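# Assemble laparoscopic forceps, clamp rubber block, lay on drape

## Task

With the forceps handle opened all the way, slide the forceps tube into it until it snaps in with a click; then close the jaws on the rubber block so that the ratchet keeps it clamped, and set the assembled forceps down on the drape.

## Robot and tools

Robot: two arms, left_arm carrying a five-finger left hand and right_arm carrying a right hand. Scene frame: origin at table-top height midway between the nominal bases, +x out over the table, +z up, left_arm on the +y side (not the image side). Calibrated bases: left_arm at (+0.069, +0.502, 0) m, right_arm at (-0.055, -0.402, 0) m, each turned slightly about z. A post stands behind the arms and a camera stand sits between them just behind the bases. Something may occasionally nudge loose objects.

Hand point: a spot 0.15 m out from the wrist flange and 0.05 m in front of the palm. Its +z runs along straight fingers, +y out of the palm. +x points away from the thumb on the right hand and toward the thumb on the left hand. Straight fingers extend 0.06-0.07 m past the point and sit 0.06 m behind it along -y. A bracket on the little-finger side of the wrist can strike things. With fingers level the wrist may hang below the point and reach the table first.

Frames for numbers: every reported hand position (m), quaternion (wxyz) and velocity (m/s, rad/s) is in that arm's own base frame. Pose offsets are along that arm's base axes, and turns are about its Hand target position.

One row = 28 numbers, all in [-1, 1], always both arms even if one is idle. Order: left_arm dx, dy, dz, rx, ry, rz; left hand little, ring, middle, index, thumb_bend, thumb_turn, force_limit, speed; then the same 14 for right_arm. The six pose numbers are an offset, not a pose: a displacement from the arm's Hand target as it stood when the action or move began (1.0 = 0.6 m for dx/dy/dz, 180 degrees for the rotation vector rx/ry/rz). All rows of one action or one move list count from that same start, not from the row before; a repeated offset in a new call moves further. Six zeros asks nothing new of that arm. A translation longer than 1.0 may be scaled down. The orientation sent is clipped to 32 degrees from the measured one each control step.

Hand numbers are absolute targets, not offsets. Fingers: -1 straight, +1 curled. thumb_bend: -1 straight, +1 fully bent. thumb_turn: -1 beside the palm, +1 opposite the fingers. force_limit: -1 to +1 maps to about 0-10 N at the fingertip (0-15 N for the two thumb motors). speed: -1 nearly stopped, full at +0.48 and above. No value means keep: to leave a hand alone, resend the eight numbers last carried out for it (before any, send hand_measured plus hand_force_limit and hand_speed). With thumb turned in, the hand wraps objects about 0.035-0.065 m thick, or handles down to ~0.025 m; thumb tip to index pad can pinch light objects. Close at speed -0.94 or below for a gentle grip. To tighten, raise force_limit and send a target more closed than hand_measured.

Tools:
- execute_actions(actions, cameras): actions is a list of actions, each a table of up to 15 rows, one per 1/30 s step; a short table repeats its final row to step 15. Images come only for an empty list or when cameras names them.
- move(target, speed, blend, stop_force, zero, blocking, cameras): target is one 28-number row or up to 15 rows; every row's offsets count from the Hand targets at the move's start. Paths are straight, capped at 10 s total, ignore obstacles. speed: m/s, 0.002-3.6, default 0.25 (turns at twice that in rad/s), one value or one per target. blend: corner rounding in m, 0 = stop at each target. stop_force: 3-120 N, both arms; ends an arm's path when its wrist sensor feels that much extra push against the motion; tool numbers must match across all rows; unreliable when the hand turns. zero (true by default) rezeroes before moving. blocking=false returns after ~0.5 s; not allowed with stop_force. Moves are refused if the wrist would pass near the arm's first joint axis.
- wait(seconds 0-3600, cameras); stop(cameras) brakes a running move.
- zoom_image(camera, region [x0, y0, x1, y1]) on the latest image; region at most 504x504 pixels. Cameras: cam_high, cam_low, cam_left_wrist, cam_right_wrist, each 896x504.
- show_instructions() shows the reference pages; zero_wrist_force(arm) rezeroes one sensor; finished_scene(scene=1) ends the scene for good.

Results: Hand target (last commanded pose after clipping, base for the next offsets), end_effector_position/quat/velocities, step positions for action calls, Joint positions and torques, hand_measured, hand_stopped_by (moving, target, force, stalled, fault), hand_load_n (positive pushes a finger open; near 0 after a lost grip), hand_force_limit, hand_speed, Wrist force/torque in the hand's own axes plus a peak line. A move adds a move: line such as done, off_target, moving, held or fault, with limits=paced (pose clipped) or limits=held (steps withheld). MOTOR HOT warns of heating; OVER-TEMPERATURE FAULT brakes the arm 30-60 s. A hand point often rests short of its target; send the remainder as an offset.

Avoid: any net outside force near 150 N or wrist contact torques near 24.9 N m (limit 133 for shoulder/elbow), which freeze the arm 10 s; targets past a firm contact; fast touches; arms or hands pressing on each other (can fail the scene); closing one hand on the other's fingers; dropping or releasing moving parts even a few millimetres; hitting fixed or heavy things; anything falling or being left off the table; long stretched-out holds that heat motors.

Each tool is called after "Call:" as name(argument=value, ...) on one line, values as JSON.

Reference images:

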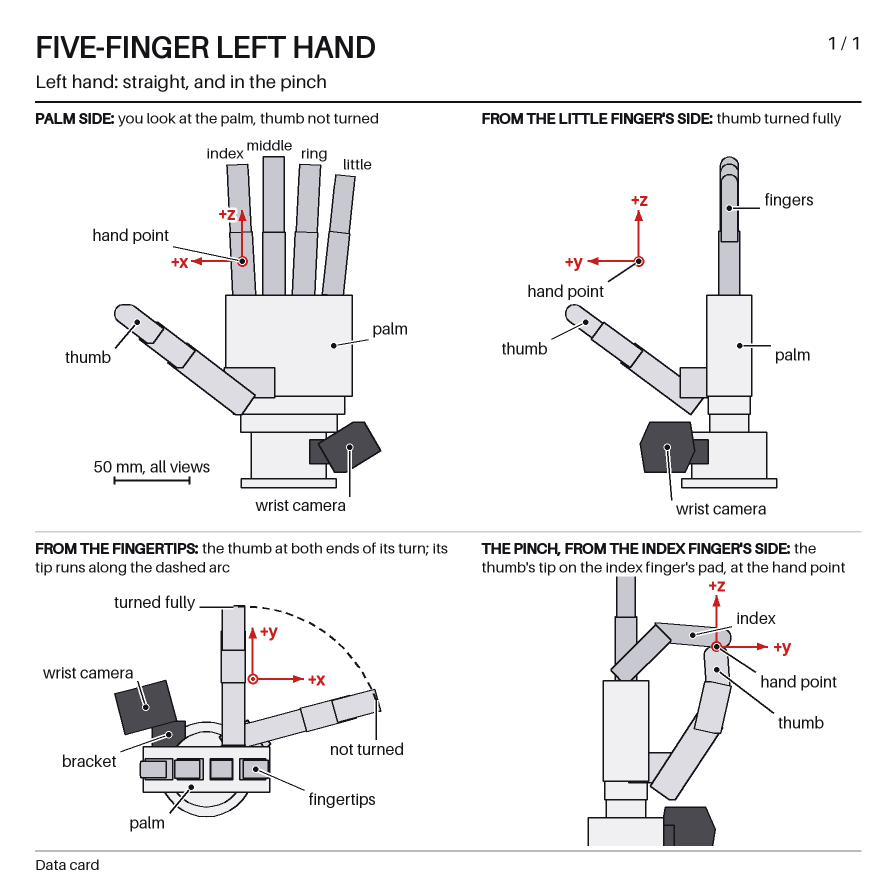

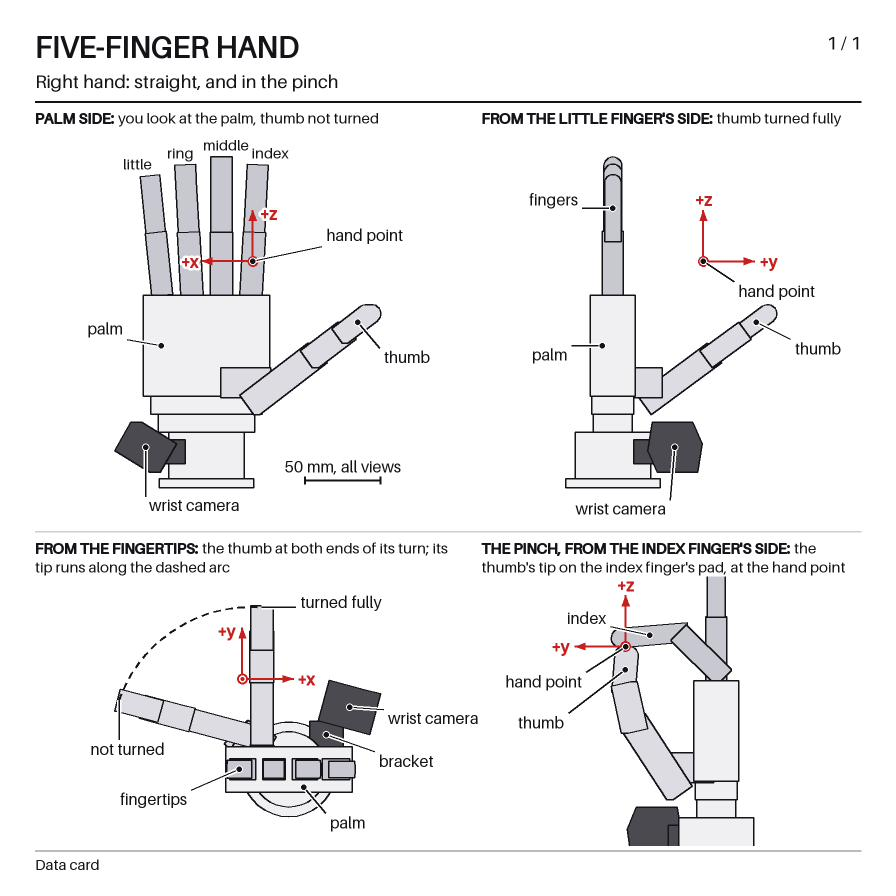

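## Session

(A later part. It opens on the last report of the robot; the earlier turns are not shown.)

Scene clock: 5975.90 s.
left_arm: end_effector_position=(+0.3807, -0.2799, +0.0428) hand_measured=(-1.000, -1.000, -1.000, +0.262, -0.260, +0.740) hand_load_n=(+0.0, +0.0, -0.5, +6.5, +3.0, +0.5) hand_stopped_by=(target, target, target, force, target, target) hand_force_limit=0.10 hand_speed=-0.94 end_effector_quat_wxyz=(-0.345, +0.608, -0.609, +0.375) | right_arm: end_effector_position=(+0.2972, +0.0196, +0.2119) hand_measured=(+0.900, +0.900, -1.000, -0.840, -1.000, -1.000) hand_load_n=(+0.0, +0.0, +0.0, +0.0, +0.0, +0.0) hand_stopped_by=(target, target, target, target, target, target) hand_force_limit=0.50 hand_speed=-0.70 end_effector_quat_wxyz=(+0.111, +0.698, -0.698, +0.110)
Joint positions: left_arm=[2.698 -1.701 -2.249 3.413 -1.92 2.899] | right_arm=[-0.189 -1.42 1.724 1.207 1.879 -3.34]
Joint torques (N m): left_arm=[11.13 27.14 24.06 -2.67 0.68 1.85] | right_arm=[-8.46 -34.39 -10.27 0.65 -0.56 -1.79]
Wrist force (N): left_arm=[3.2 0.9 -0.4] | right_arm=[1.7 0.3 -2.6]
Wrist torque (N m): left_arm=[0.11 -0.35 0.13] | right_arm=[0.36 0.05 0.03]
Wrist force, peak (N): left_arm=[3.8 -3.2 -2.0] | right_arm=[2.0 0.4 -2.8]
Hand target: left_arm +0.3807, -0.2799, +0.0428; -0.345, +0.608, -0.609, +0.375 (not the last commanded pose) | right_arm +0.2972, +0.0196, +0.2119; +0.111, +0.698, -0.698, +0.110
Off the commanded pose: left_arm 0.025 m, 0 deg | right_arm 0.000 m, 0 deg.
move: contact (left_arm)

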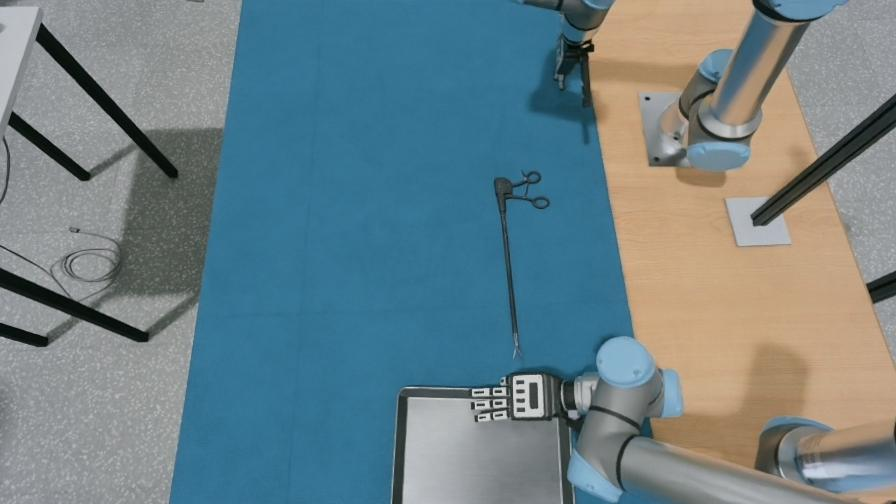

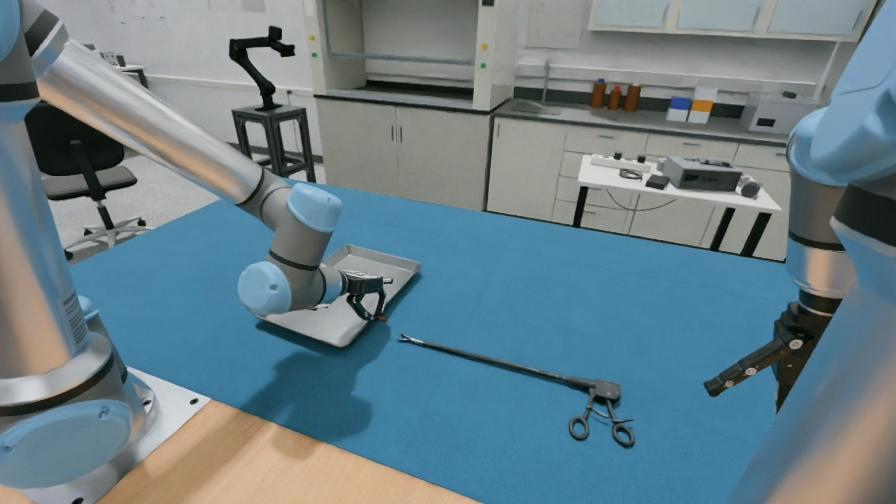

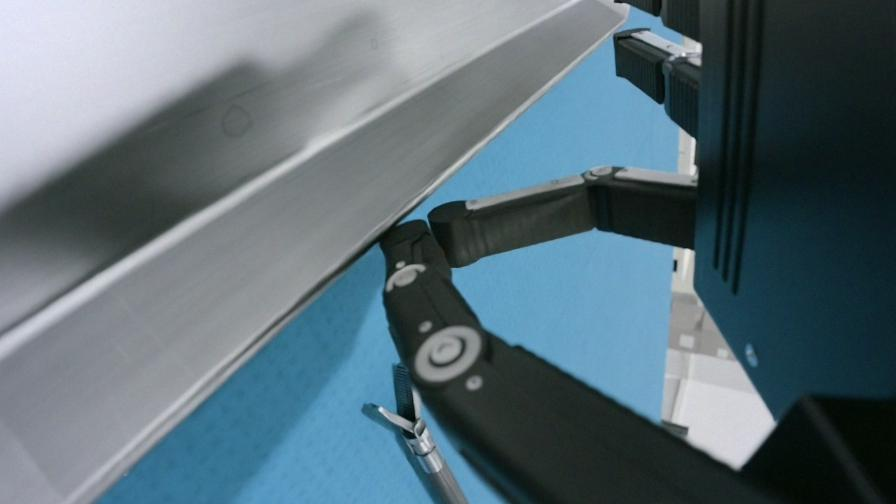

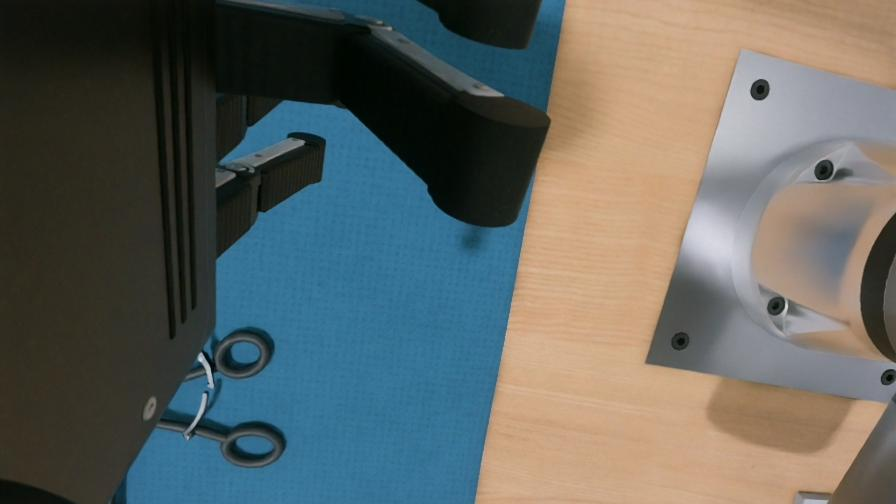

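Call:
move(target=[[0,-0.005,0.01,0,0,0,-1,-1,-1,0.5,-0.26,0.74,0.1,-0.94, 0,0,0,0,0,0,0.9,0.9,-1,-0.84,-1,-1,0.5,-0.7],[0.005,-0.033,0.008,0,0,0,-1,-1,-1,0.5,-0.26,0.74,0.1,-0.94, 0,0,0,0,0,0,0.9,0.9,-1,-0.84,-1,-1,0.5,-0.7],[0.005,-0.033,-0.015,0,0,0,-1,-1,-1,0.5,-0.26,0.74,0.1,-0.94, 0,0,0,0,0,0,0.9,0.9,-1,-0.84,-1,-1,0.5,-0.7]], speed=0.03, cameras=["all"])

Call:
zoom_image(camera="cam_low", region=[350, 270, 470, 370])

Call:
zoom_image(camera="cam_left_wrist", region=[330, 170, 530, 370])

Call:
zoom_image(camera="cam_high", region=[480, 325, 560, 405])

Scene clock: 6048.90 s.
left_arm: end_effector_position=(+0.3837, -0.2997, +0.0338) hand_measured=(-1.000, -1.000, -1.000, +0.262, -0.262, +0.740) hand_load_n=(+0.0, +0.0, +0.0, +6.0, +3.5, -1.0) hand_stopped_by=(target, target, target, force, target, target) hand_force_limit=0.10 hand_speed=-0.94 end_effector_quat_wxyz=(-0.345, +0.608, -0.609, +0.375) | right_arm: end_effector_position=(+0.2972, +0.0196, +0.2119) hand_measured=(+0.900, +0.900, -1.000, -0.840, -1.000, -1.000) hand_load_n=(+0.0, +0.0, +0.0, +0.0, +0.0, +0.0) hand_stopped_by=(target, target, target, target, target, target) hand_force_limit=0.50 hand_speed=-0.70 end_effector_quat_wxyz=(+0.111, +0.698, -0.698, +0.110)
Joint positions: left_arm=[2.641 -1.763 -2.207 3.421 -1.969 2.867] | right_arm=[-0.189 -1.42 1.724 1.207 1.879 -3.34]
Joint torques (N m): left_arm=[-10.36 15.01 3.95 2.29 -1.63 -1.18] | right_arm=[-7.79 -34.19 -11.05 0.54 -0.47 -1.75]
Wrist force (N): left_arm=[0.7 2.5 0.0] | right_arm=[2.0 0.4 -2.5]
Wrist torque (N m): left_arm=[0.16 -0.20 0.16] | right_arm=[0.39 0.02 0.04]
Wrist force, peak (N): left_arm=[3.6 1.0 -0.4] | right_arm=[2.3 0.3 -2.8]
Hand target: left_arm +0.3837, -0.2997, +0.0338; -0.345, +0.608, -0.609, +0.375 | right_arm +0.2972, +0.0196, +0.2119; +0.111, +0.698, -0.698, +0.110
Off the commanded pose: left_arm 0.000 m, 0 deg | right_arm 0.000 m, 0 deg.
move: done

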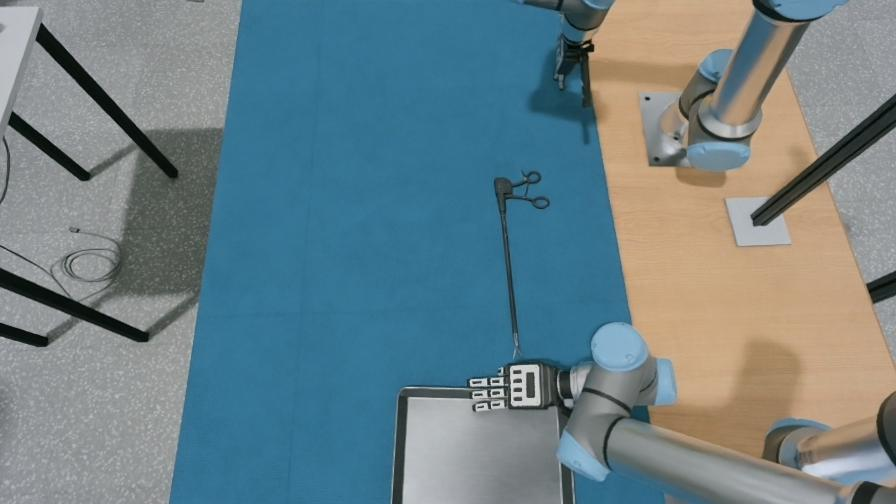

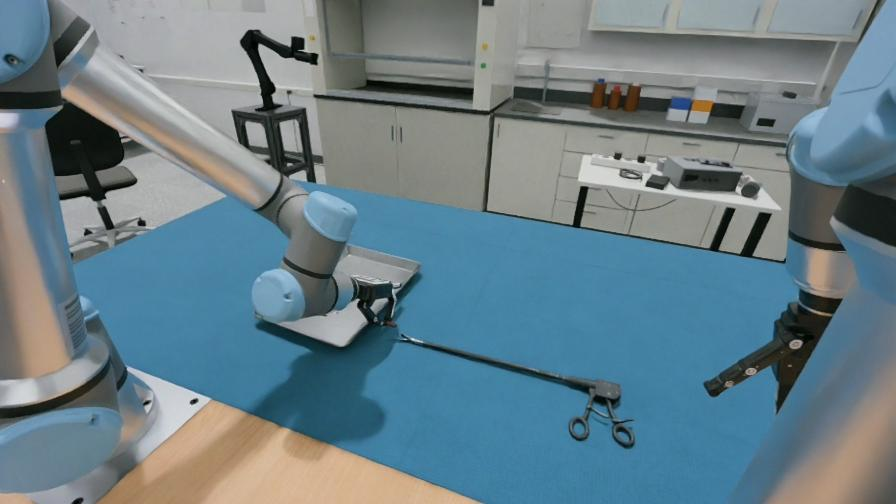

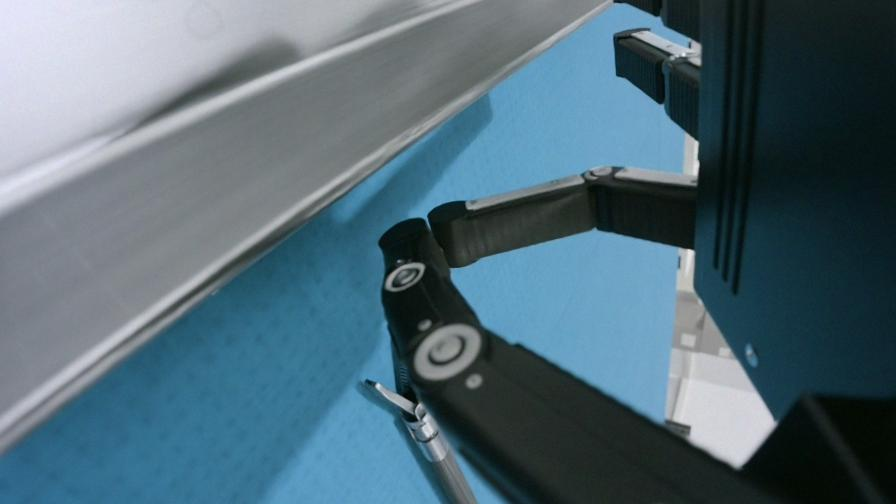

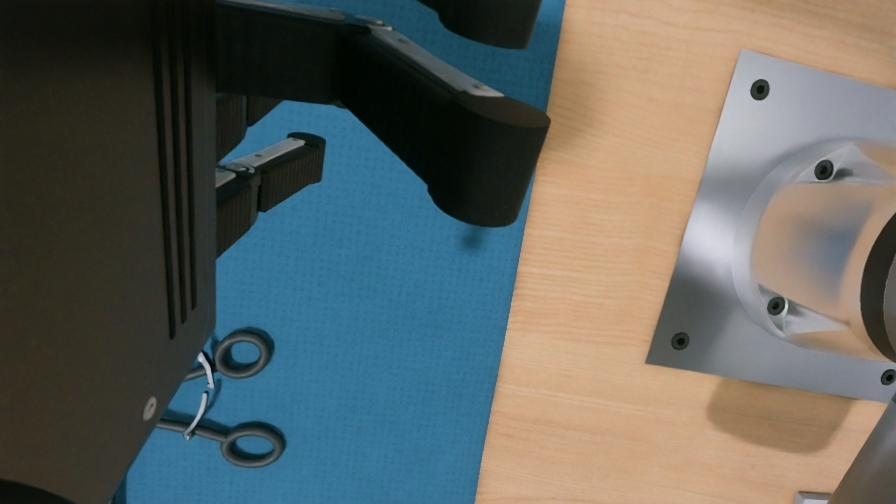

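Scaled by 4.200 from the camera's image (finer frame: 1280x720).

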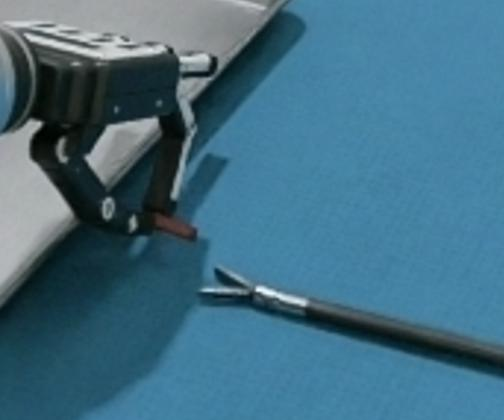

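Scaled by 2.520 from the camera's image (finer frame: 1280x720).

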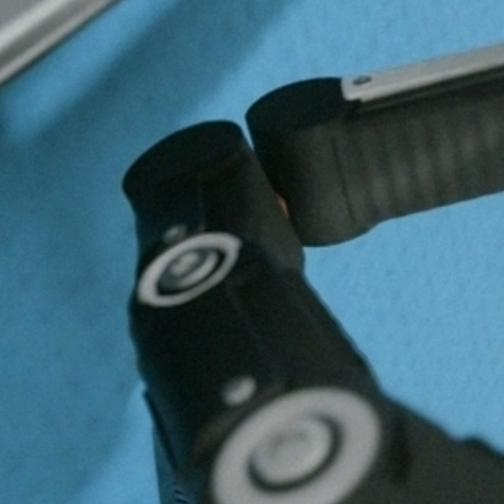

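Scaled by 6.300 from the camera's image (finer frame: 1280x720).

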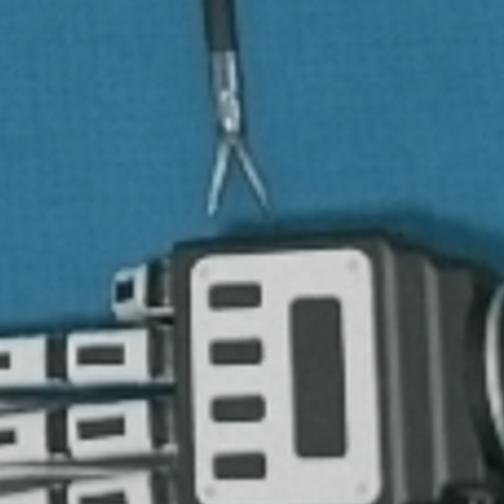

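Call:
move(target=[-0.01667,0,0,0,0,0,-1,-1,-1,0.5,-0.26,0.74,0.1,-0.94, 0,0,0,0,0,0,0.9,0.9,-1,-0.84,-1,-1,0.5,-0.7], speed=0.03, cameras=["cam_low","cam_left_wrist"])

Call:
zoom_image(camera="cam_low", region=[350, 270, 470, 370])

Scene clock: 6085.60 s.
left_arm: end_effector_position=(+0.3738, -0.2997, +0.0338) hand_measured=(-1.000, -1.000, -1.000, +0.262, -0.262, +0.740) hand_load_n=(+0.0, +0.0, +0.0, +5.5, +3.5, -1.0) hand_stopped_by=(target, target, target, force, target, target) hand_force_limit=0.10 hand_speed=-0.94 end_effector_quat_wxyz=(-0.345, +0.608, -0.609, +0.375) | right_arm: end_effector_position=(+0.2972, +0.0196, +0.2119) hand_measured=(+0.900, +0.900, -1.000, -0.840, -1.000, -1.000) hand_load_n=(+0.5, +0.0, +0.0, +0.0, +0.0, +0.0) hand_stopped_by=(target, target, target, target, target, target) hand_force_limit=0.50 hand_speed=-0.70 end_effector_quat_wxyz=(+0.111, +0.698, -0.698, +0.110)
Joint positions: left_arm=[2.624 -1.751 -2.223 3.422 -1.984 2.858] | right_arm=[-0.189 -1.42 1.724 1.207 1.879 -3.34]
Joint torques (N m): left_arm=[-10.39 28.91 2.81 1.66 -1.85 -1.58] | right_arm=[-8.36 -34.16 -10.93 0.61 -0.37 -1.78]
Wrist force (N): left_arm=[0.7 2.6 -0.2] | right_arm=[1.7 0.4 -2.5]
Wrist torque (N m): left_arm=[0.20 -0.22 0.15] | right_arm=[0.38 0.06 0.02]
Wrist force, peak (N): left_arm=[0.4 3.0 0.0] | right_arm=[2.0 0.7 -2.7]
Hand target: left_arm +0.3737, -0.2997, +0.0338; -0.345, +0.608, -0.609, +0.375 | right_arm +0.2972, +0.0196, +0.2119; +0.111, +0.698, -0.698, +0.110
Off the commanded pose: left_arm 0.000 m, 0 deg | right_arm 0.000 m, 0 deg.
move: done

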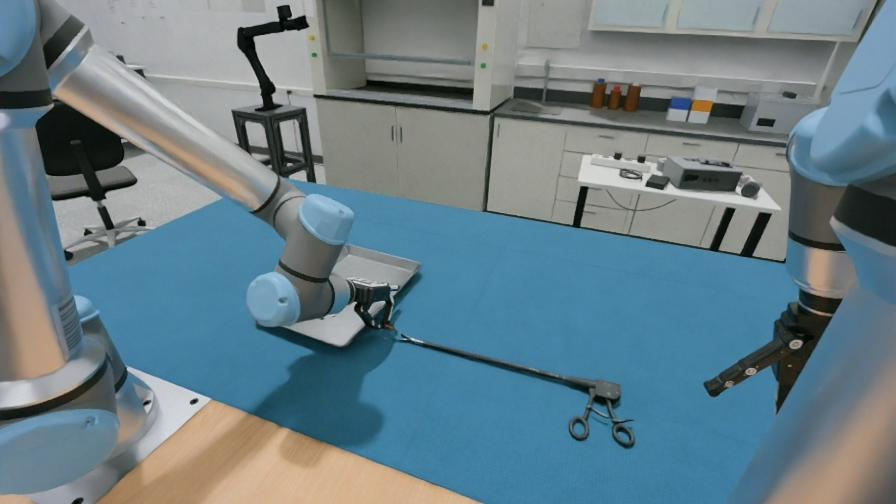

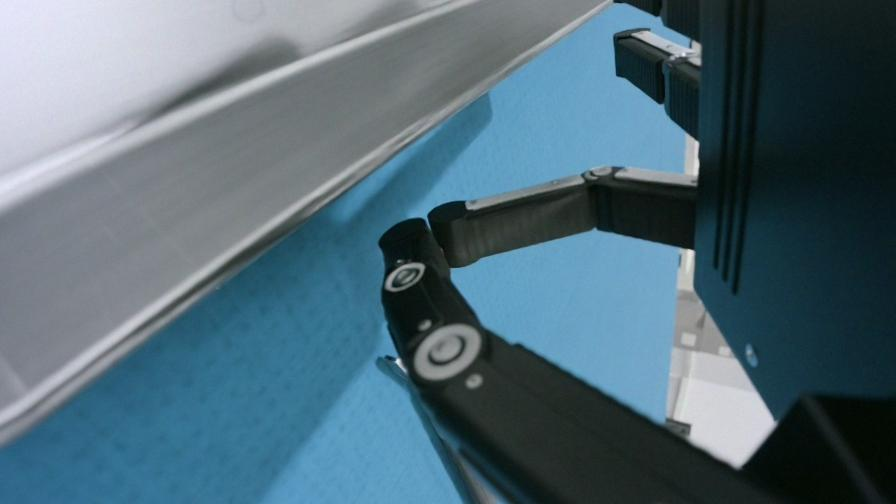

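Scaled by 4.200 from the camera's image (finer frame: 1280x720).

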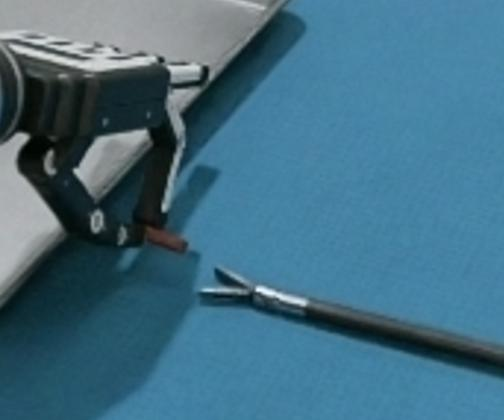

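Call:
move(target=[0,0,-0.02,0,0,0,-1,-1,-1,0.5,-0.26,0.74,0.1,-0.94, 0,0,0,0,0,0,0.9,0.9,-1,-0.84,-1,-1,0.5,-0.7], speed=0.02, cameras=["cam_low","cam_left_wrist"])

Call:
zoom_image(camera="cam_low", region=[350, 270, 470, 370])

Call:
zoom_image(camera="cam_left_wrist", region=[330, 270, 530, 470])

Scene clock: 6098.00 s.
left_arm: end_effector_position=(+0.3737, -0.2997, +0.0218) hand_measured=(-1.000, -1.000, -1.000, +0.262, -0.262, +0.740) hand_load_n=(+0.0, +0.0, +0.0, +6.0, +3.5, -1.0) hand_stopped_by=(target, target, target, force, target, target) hand_force_limit=0.10 hand_speed=-0.94 end_effector_quat_wxyz=(-0.345, +0.608, -0.609, +0.375) | right_arm: end_effector_position=(+0.2972, +0.0196, +0.2119) hand_measured=(+0.900, +0.900, -1.000, -0.840, -1.000, -1.000) hand_load_n=(+0.0, +0.5, +0.0, +0.0, +0.0, +0.0) hand_stopped_by=(target, target, target, target, target, target) hand_force_limit=0.50 hand_speed=-0.70 end_effector_quat_wxyz=(+0.111, +0.698, -0.698, +0.110)
Joint positions: left_arm=[2.624 -1.778 -2.234 3.46 -1.984 2.858] | right_arm=[-0.189 -1.42 1.724 1.207 1.879 -3.34]
Joint torques (N m): left_arm=[-8.45 13.72 2 2.08 -1.68 -1.33] | right_arm=[-8 -33.99 -10.72 0.52 -0.41 -1.77]
Wrist force (N): left_arm=[0.6 2.3 -0.3] | right_arm=[2.1 0.4 -2.4]
Wrist torque (N m): left_arm=[0.15 -0.20 0.16] | right_arm=[0.37 -0.01 0.04]
Wrist force, peak (N): left_arm=[0.8 3.1 0.0] | right_arm=[2.1 0.5 -2.7]
Hand target: left_arm +0.3737, -0.2997, +0.0218; -0.345, +0.608, -0.609, +0.375 | right_arm +0.2972, +0.0196, +0.2119; +0.111, +0.698, -0.698, +0.110
Off the commanded pose: left_arm 0.000 m, 0 deg | right_arm 0.000 m, 0 deg.
move: done

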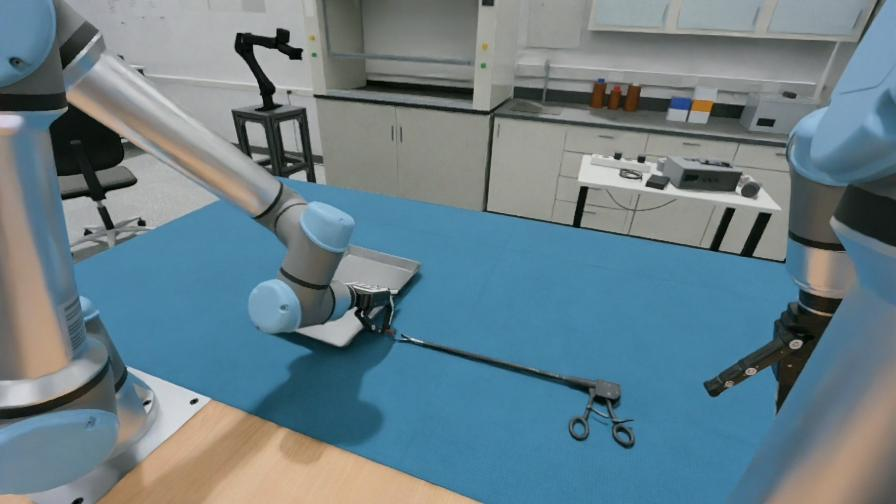

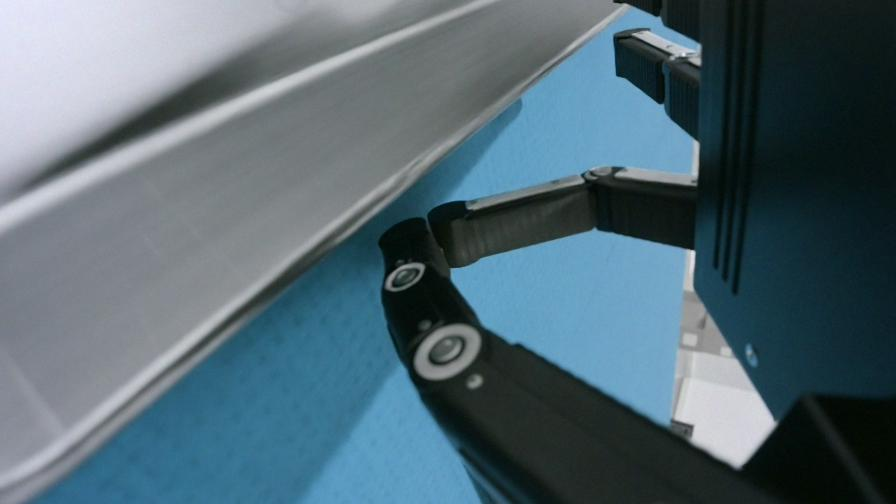

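Scaled by 4.200 from the camera's image (finer frame: 1280x720).

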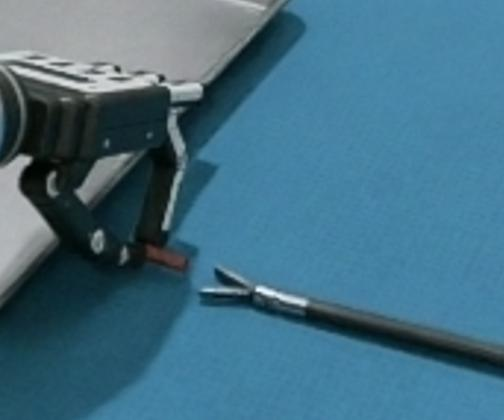

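Scaled by 2.520 from the camera's image (finer frame: 1280x720).

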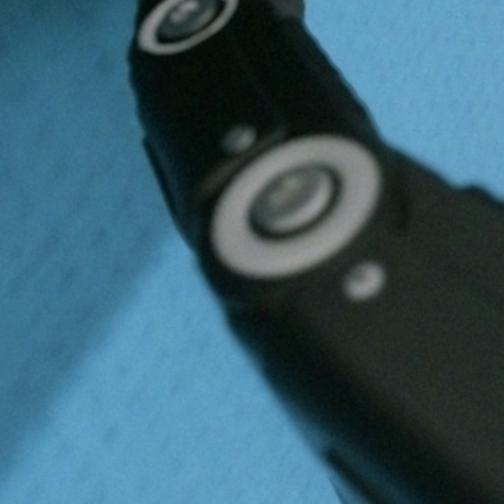

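Call:
move(target=[[0,0,-0.0028,0,0,0,-1,-1,-1,0.5,-0.26,0.74,0.1,-0.94, 0,0,0,0,0,0,0.9,0.9,-1,-0.84,-1,-1,0.5,-0.7],[-0.003,-0.0217,-0.0028,0,0,0,-1,-1,-1,0.5,-0.26,0.74,0.1,-0.94, 0,0,0,0,0,0,0.9,0.9,-1,-0.84,-1,-1,0.5,-0.7]], speed=0.01, stop_force=4, cameras=["cam_low","cam_left_wrist","cam_high"])

Call:
zoom_image(camera="cam_low", region=[370, 300, 430, 360])

Call:
zoom_image(camera="cam_high", region=[480, 325, 560, 405])

Scene clock: 6118.50 s.
left_arm: end_effector_position=(+0.3719, -0.3127, +0.0201) hand_measured=(-1.000, -1.000, -1.000, +0.262, -0.262, +0.740) hand_load_n=(+0.0, +0.0, -0.5, +5.5, +3.5, -1.0) hand_stopped_by=(target, target, target, force, target, target) hand_force_limit=0.10 hand_speed=-0.94 end_effector_quat_wxyz=(-0.345, +0.608, -0.609, +0.375) | right_arm: end_effector_position=(+0.2972, +0.0196, +0.2119) hand_measured=(+0.900, +0.900, -1.000, -0.840, -1.000, -1.000) hand_load_n=(+0.0, +0.0, +0.0, +0.0, +0.5, +0.0) hand_stopped_by=(target, target, target, target, target, target) hand_force_limit=0.50 hand_speed=-0.70 end_effector_quat_wxyz=(+0.111, +0.698, -0.698, +0.110)
Joint positions: left_arm=[2.583 -1.805 -2.206 3.449 -2.019 2.834] | right_arm=[-0.189 -1.42 1.724 1.207 1.879 -3.34]
Joint torques (N m): left_arm=[-11.11 15.96 23.67 -2.41 -1.73 -1.39] | right_arm=[-8.15 -33.49 -10.68 0.56 -0.33 -1.59]
Wrist force (N): left_arm=[0.6 2.8 -0.2] | right_arm=[1.8 0.5 -2.2]
Wrist torque (N m): left_arm=[0.23 -0.20 0.14] | right_arm=[0.38 0.03 0.03]
Wrist force, peak (N): left_arm=[0.5 3.0 0.1] | right_arm=[2.1 0.3 -2.8]
Hand target: left_arm +0.3719, -0.3127, +0.0201; -0.345, +0.608, -0.609, +0.375 | right_arm +0.2972, +0.0196, +0.2119; +0.111, +0.698, -0.698, +0.110
Off the commanded pose: left_arm 0.000 m, 0 deg | right_arm 0.000 m, 0 deg.
move: done
Images, in order (width x height): cam_high 896x504, cam_low 896x504, cam_left_wrist 896x504.

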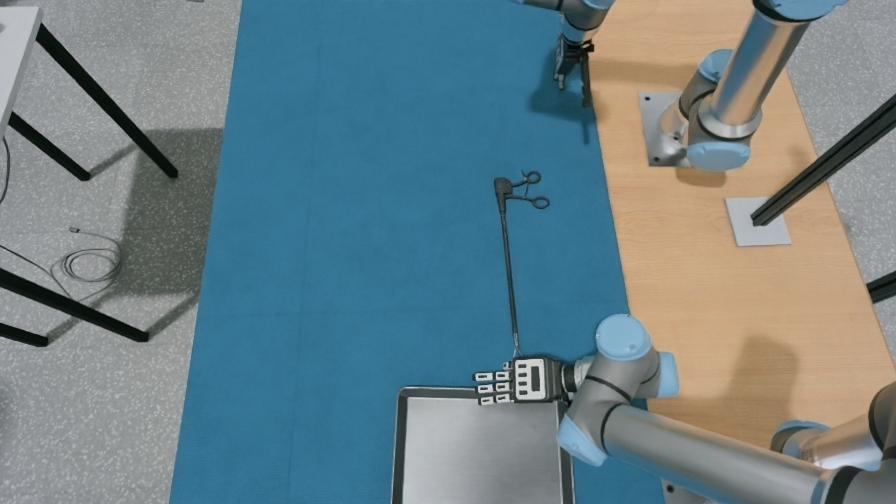

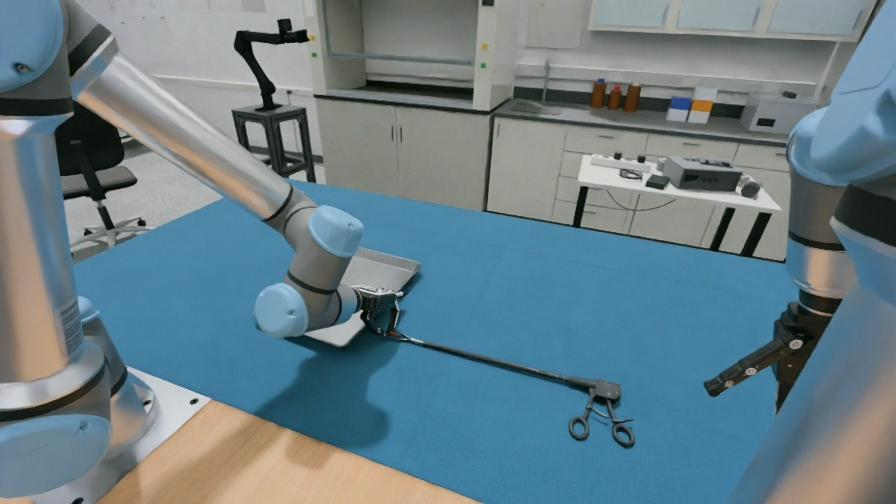

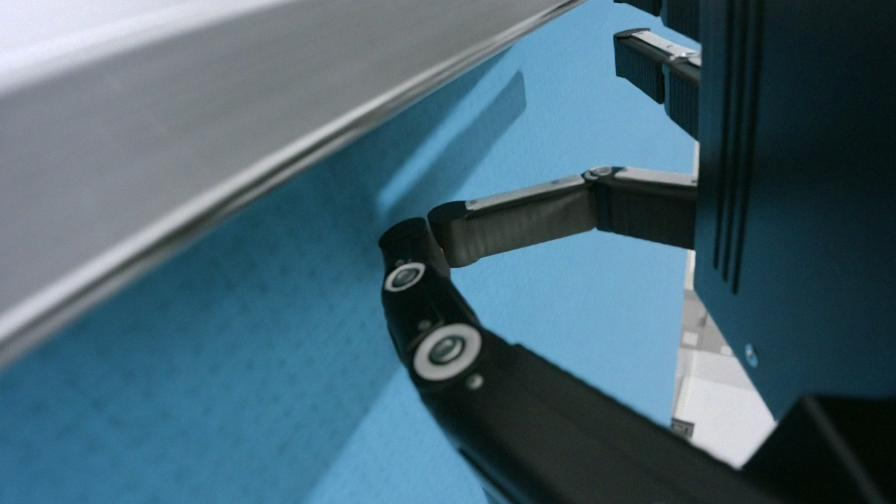

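Scaled by 8.400 from the camera's image (finer frame: 1280x720).

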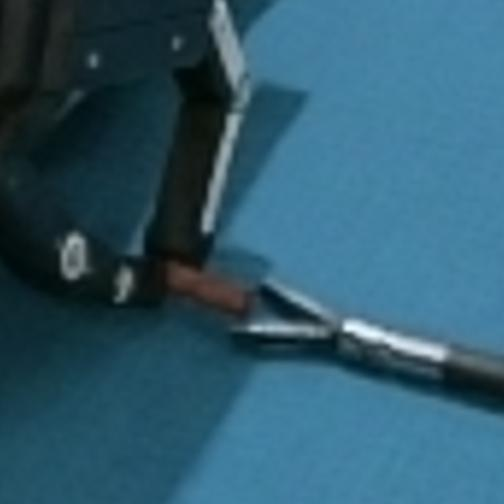

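Scaled by 6.300 from the camera's image (finer frame: 1280x720).

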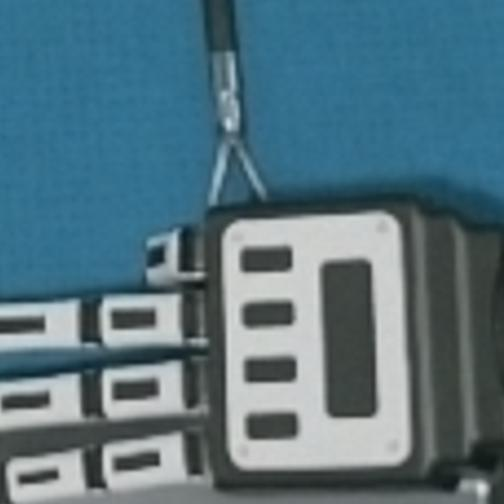

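Call:
move(target=[[-0.0017,-0.005,0,0,0,0,-1,-1,-1,0.5,-0.26,0.74,0.1,-0.94, 0,0,0,0,0,0,0.9,0.9,-1,-0.84,-1,-1,0.5,-0.7],[-0.0012,-0.0187,0,0,0,0,-1,-1,-1,0.5,-0.26,0.74,0.1,-0.94, 0,0,0,0,0,0,0.9,0.9,-1,-0.84,-1,-1,0.5,-0.7]], speed=0.006, stop_force=3, cameras=["cam_low","cam_left_wrist","cam_high"])

Call:
zoom_image(camera="cam_low", region=[370, 300, 430, 360])

Call:
zoom_image(camera="cam_high", region=[480, 325, 560, 405])

Scene clock: 6131.40 s.
left_arm: end_effector_position=(+0.3712, -0.3240, +0.0201) hand_measured=(-1.000, -1.000, -1.000, +0.262, -0.262, +0.740) hand_load_n=(+0.0, +0.0, +0.0, +6.0, +3.5, -1.0) hand_stopped_by=(target, target, target, force, target, target) hand_force_limit=0.10 hand_speed=-0.94 end_effector_quat_wxyz=(-0.345, +0.608, -0.609, +0.375) | right_arm: end_effector_position=(+0.2972, +0.0196, +0.2119) hand_measured=(+0.900, +0.900, -1.000, -0.840, -1.000, -1.000) hand_load_n=(+0.0, +0.0, +0.0, +0.0, +0.0, +0.0) hand_stopped_by=(target, target, target, target, target, target) hand_force_limit=0.50 hand_speed=-0.70 end_effector_quat_wxyz=(+0.111, +0.698, -0.698, +0.110)
Joint positions: left_arm=[2.55 -1.826 -2.179 3.434 -2.046 2.814] | right_arm=[-0.189 -1.42 1.724 1.207 1.879 -3.34]
Joint torques (N m): left_arm=[-9.83 16.49 23.68 -2.32 -1.63 -1.66] | right_arm=[-8.07 -34.24 -10.86 0.55 -0.39 -1.57]
Wrist force (N): left_arm=[0.1 2.2 0.0] | right_arm=[2.1 0.1 -2.6]
Wrist torque (N m): left_arm=[0.15 -0.16 0.13] | right_arm=[0.34 0.00 0.04]
Wrist force, peak (N): left_arm=[0.6 3.1 0.0] | right_arm=[2.1 0.6 -2.9]
Hand target: left_arm +0.3712, -0.3240, +0.0201; -0.345, +0.608, -0.609, +0.375 | right_arm +0.2972, +0.0196, +0.2119; +0.111, +0.698, -0.698, +0.110
Off the commanded pose: left_arm 0.000 m, 0 deg | right_arm 0.000 m, 0 deg.
move: done
Images, in order (width x height): cam_high 896x504, cam_low 896x504, cam_left_wrist 896x504.

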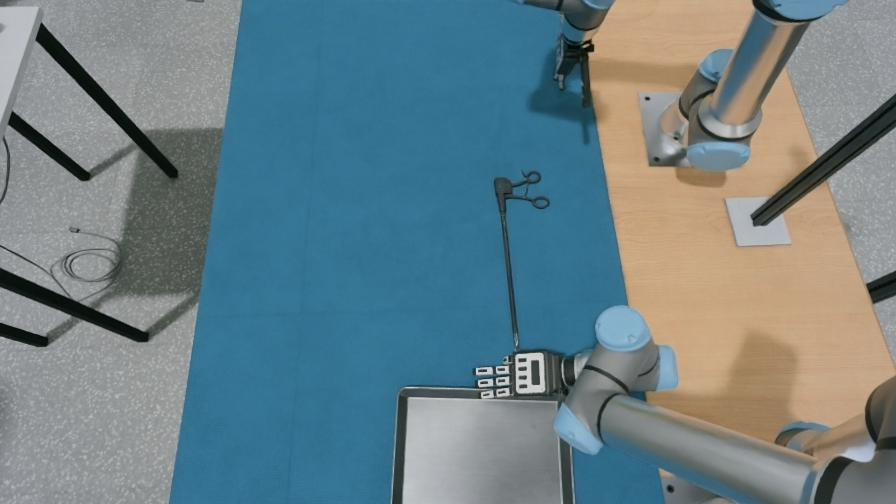

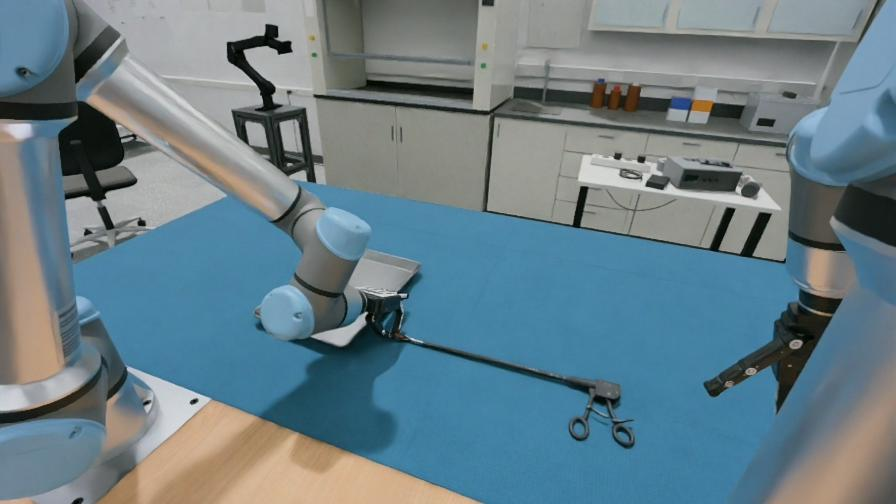

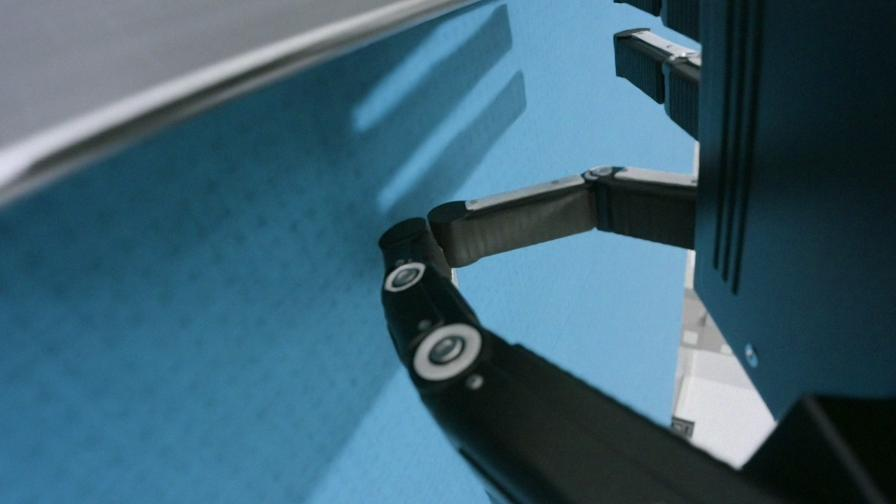

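Scaled by 8.400 from the camera's image (finer frame: 1280x720).

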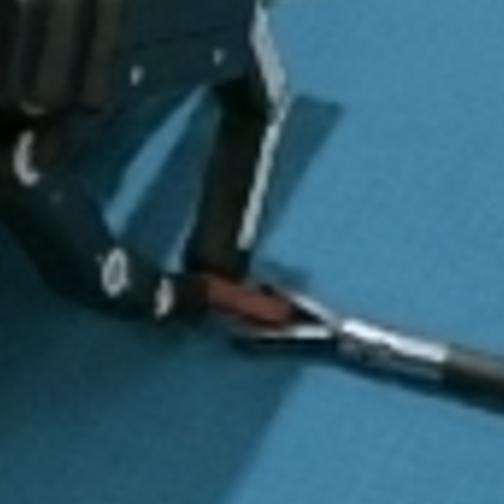

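Scaled by 6.300 from the camera's image (finer frame: 1280x720).

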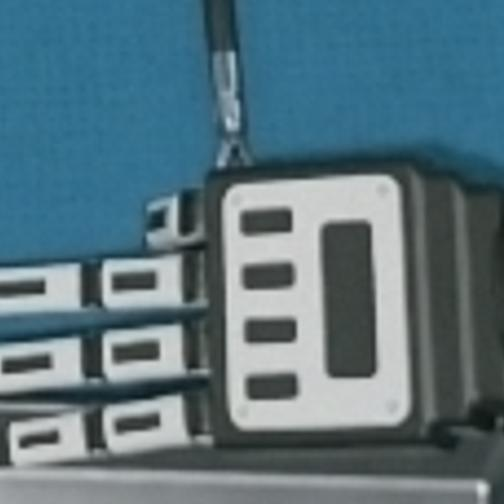

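Call:
show_instructions()

Reference images for this scene: FIVE-FINGER LEFT HAND page 1, FIVE-FINGER HAND page 1.

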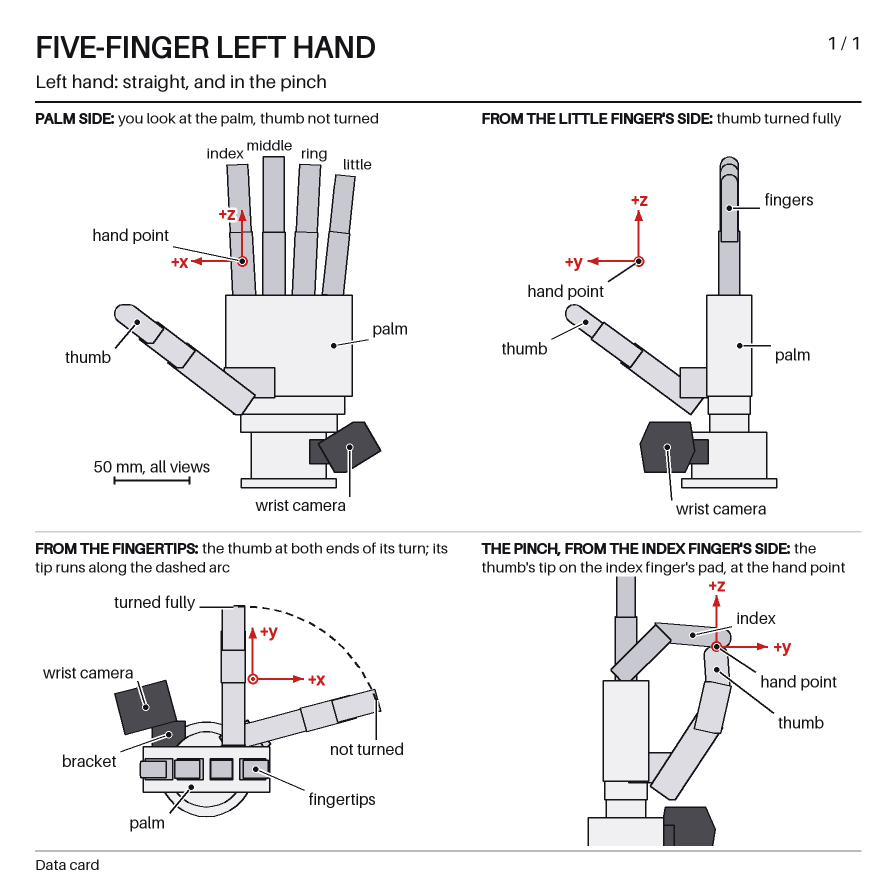

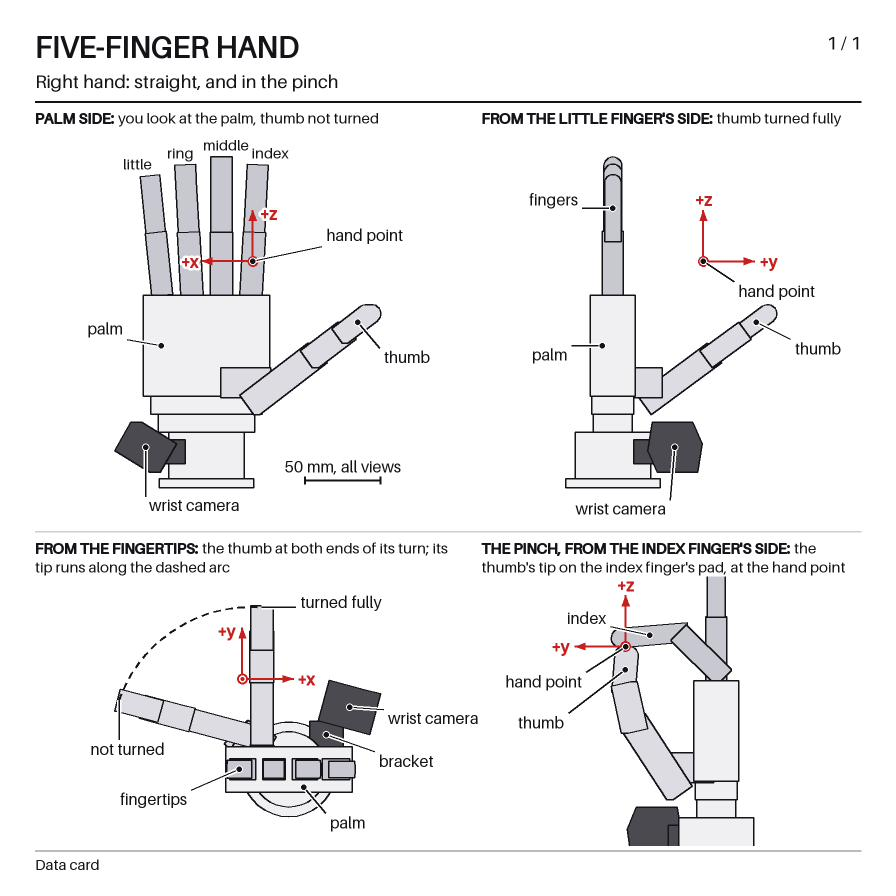

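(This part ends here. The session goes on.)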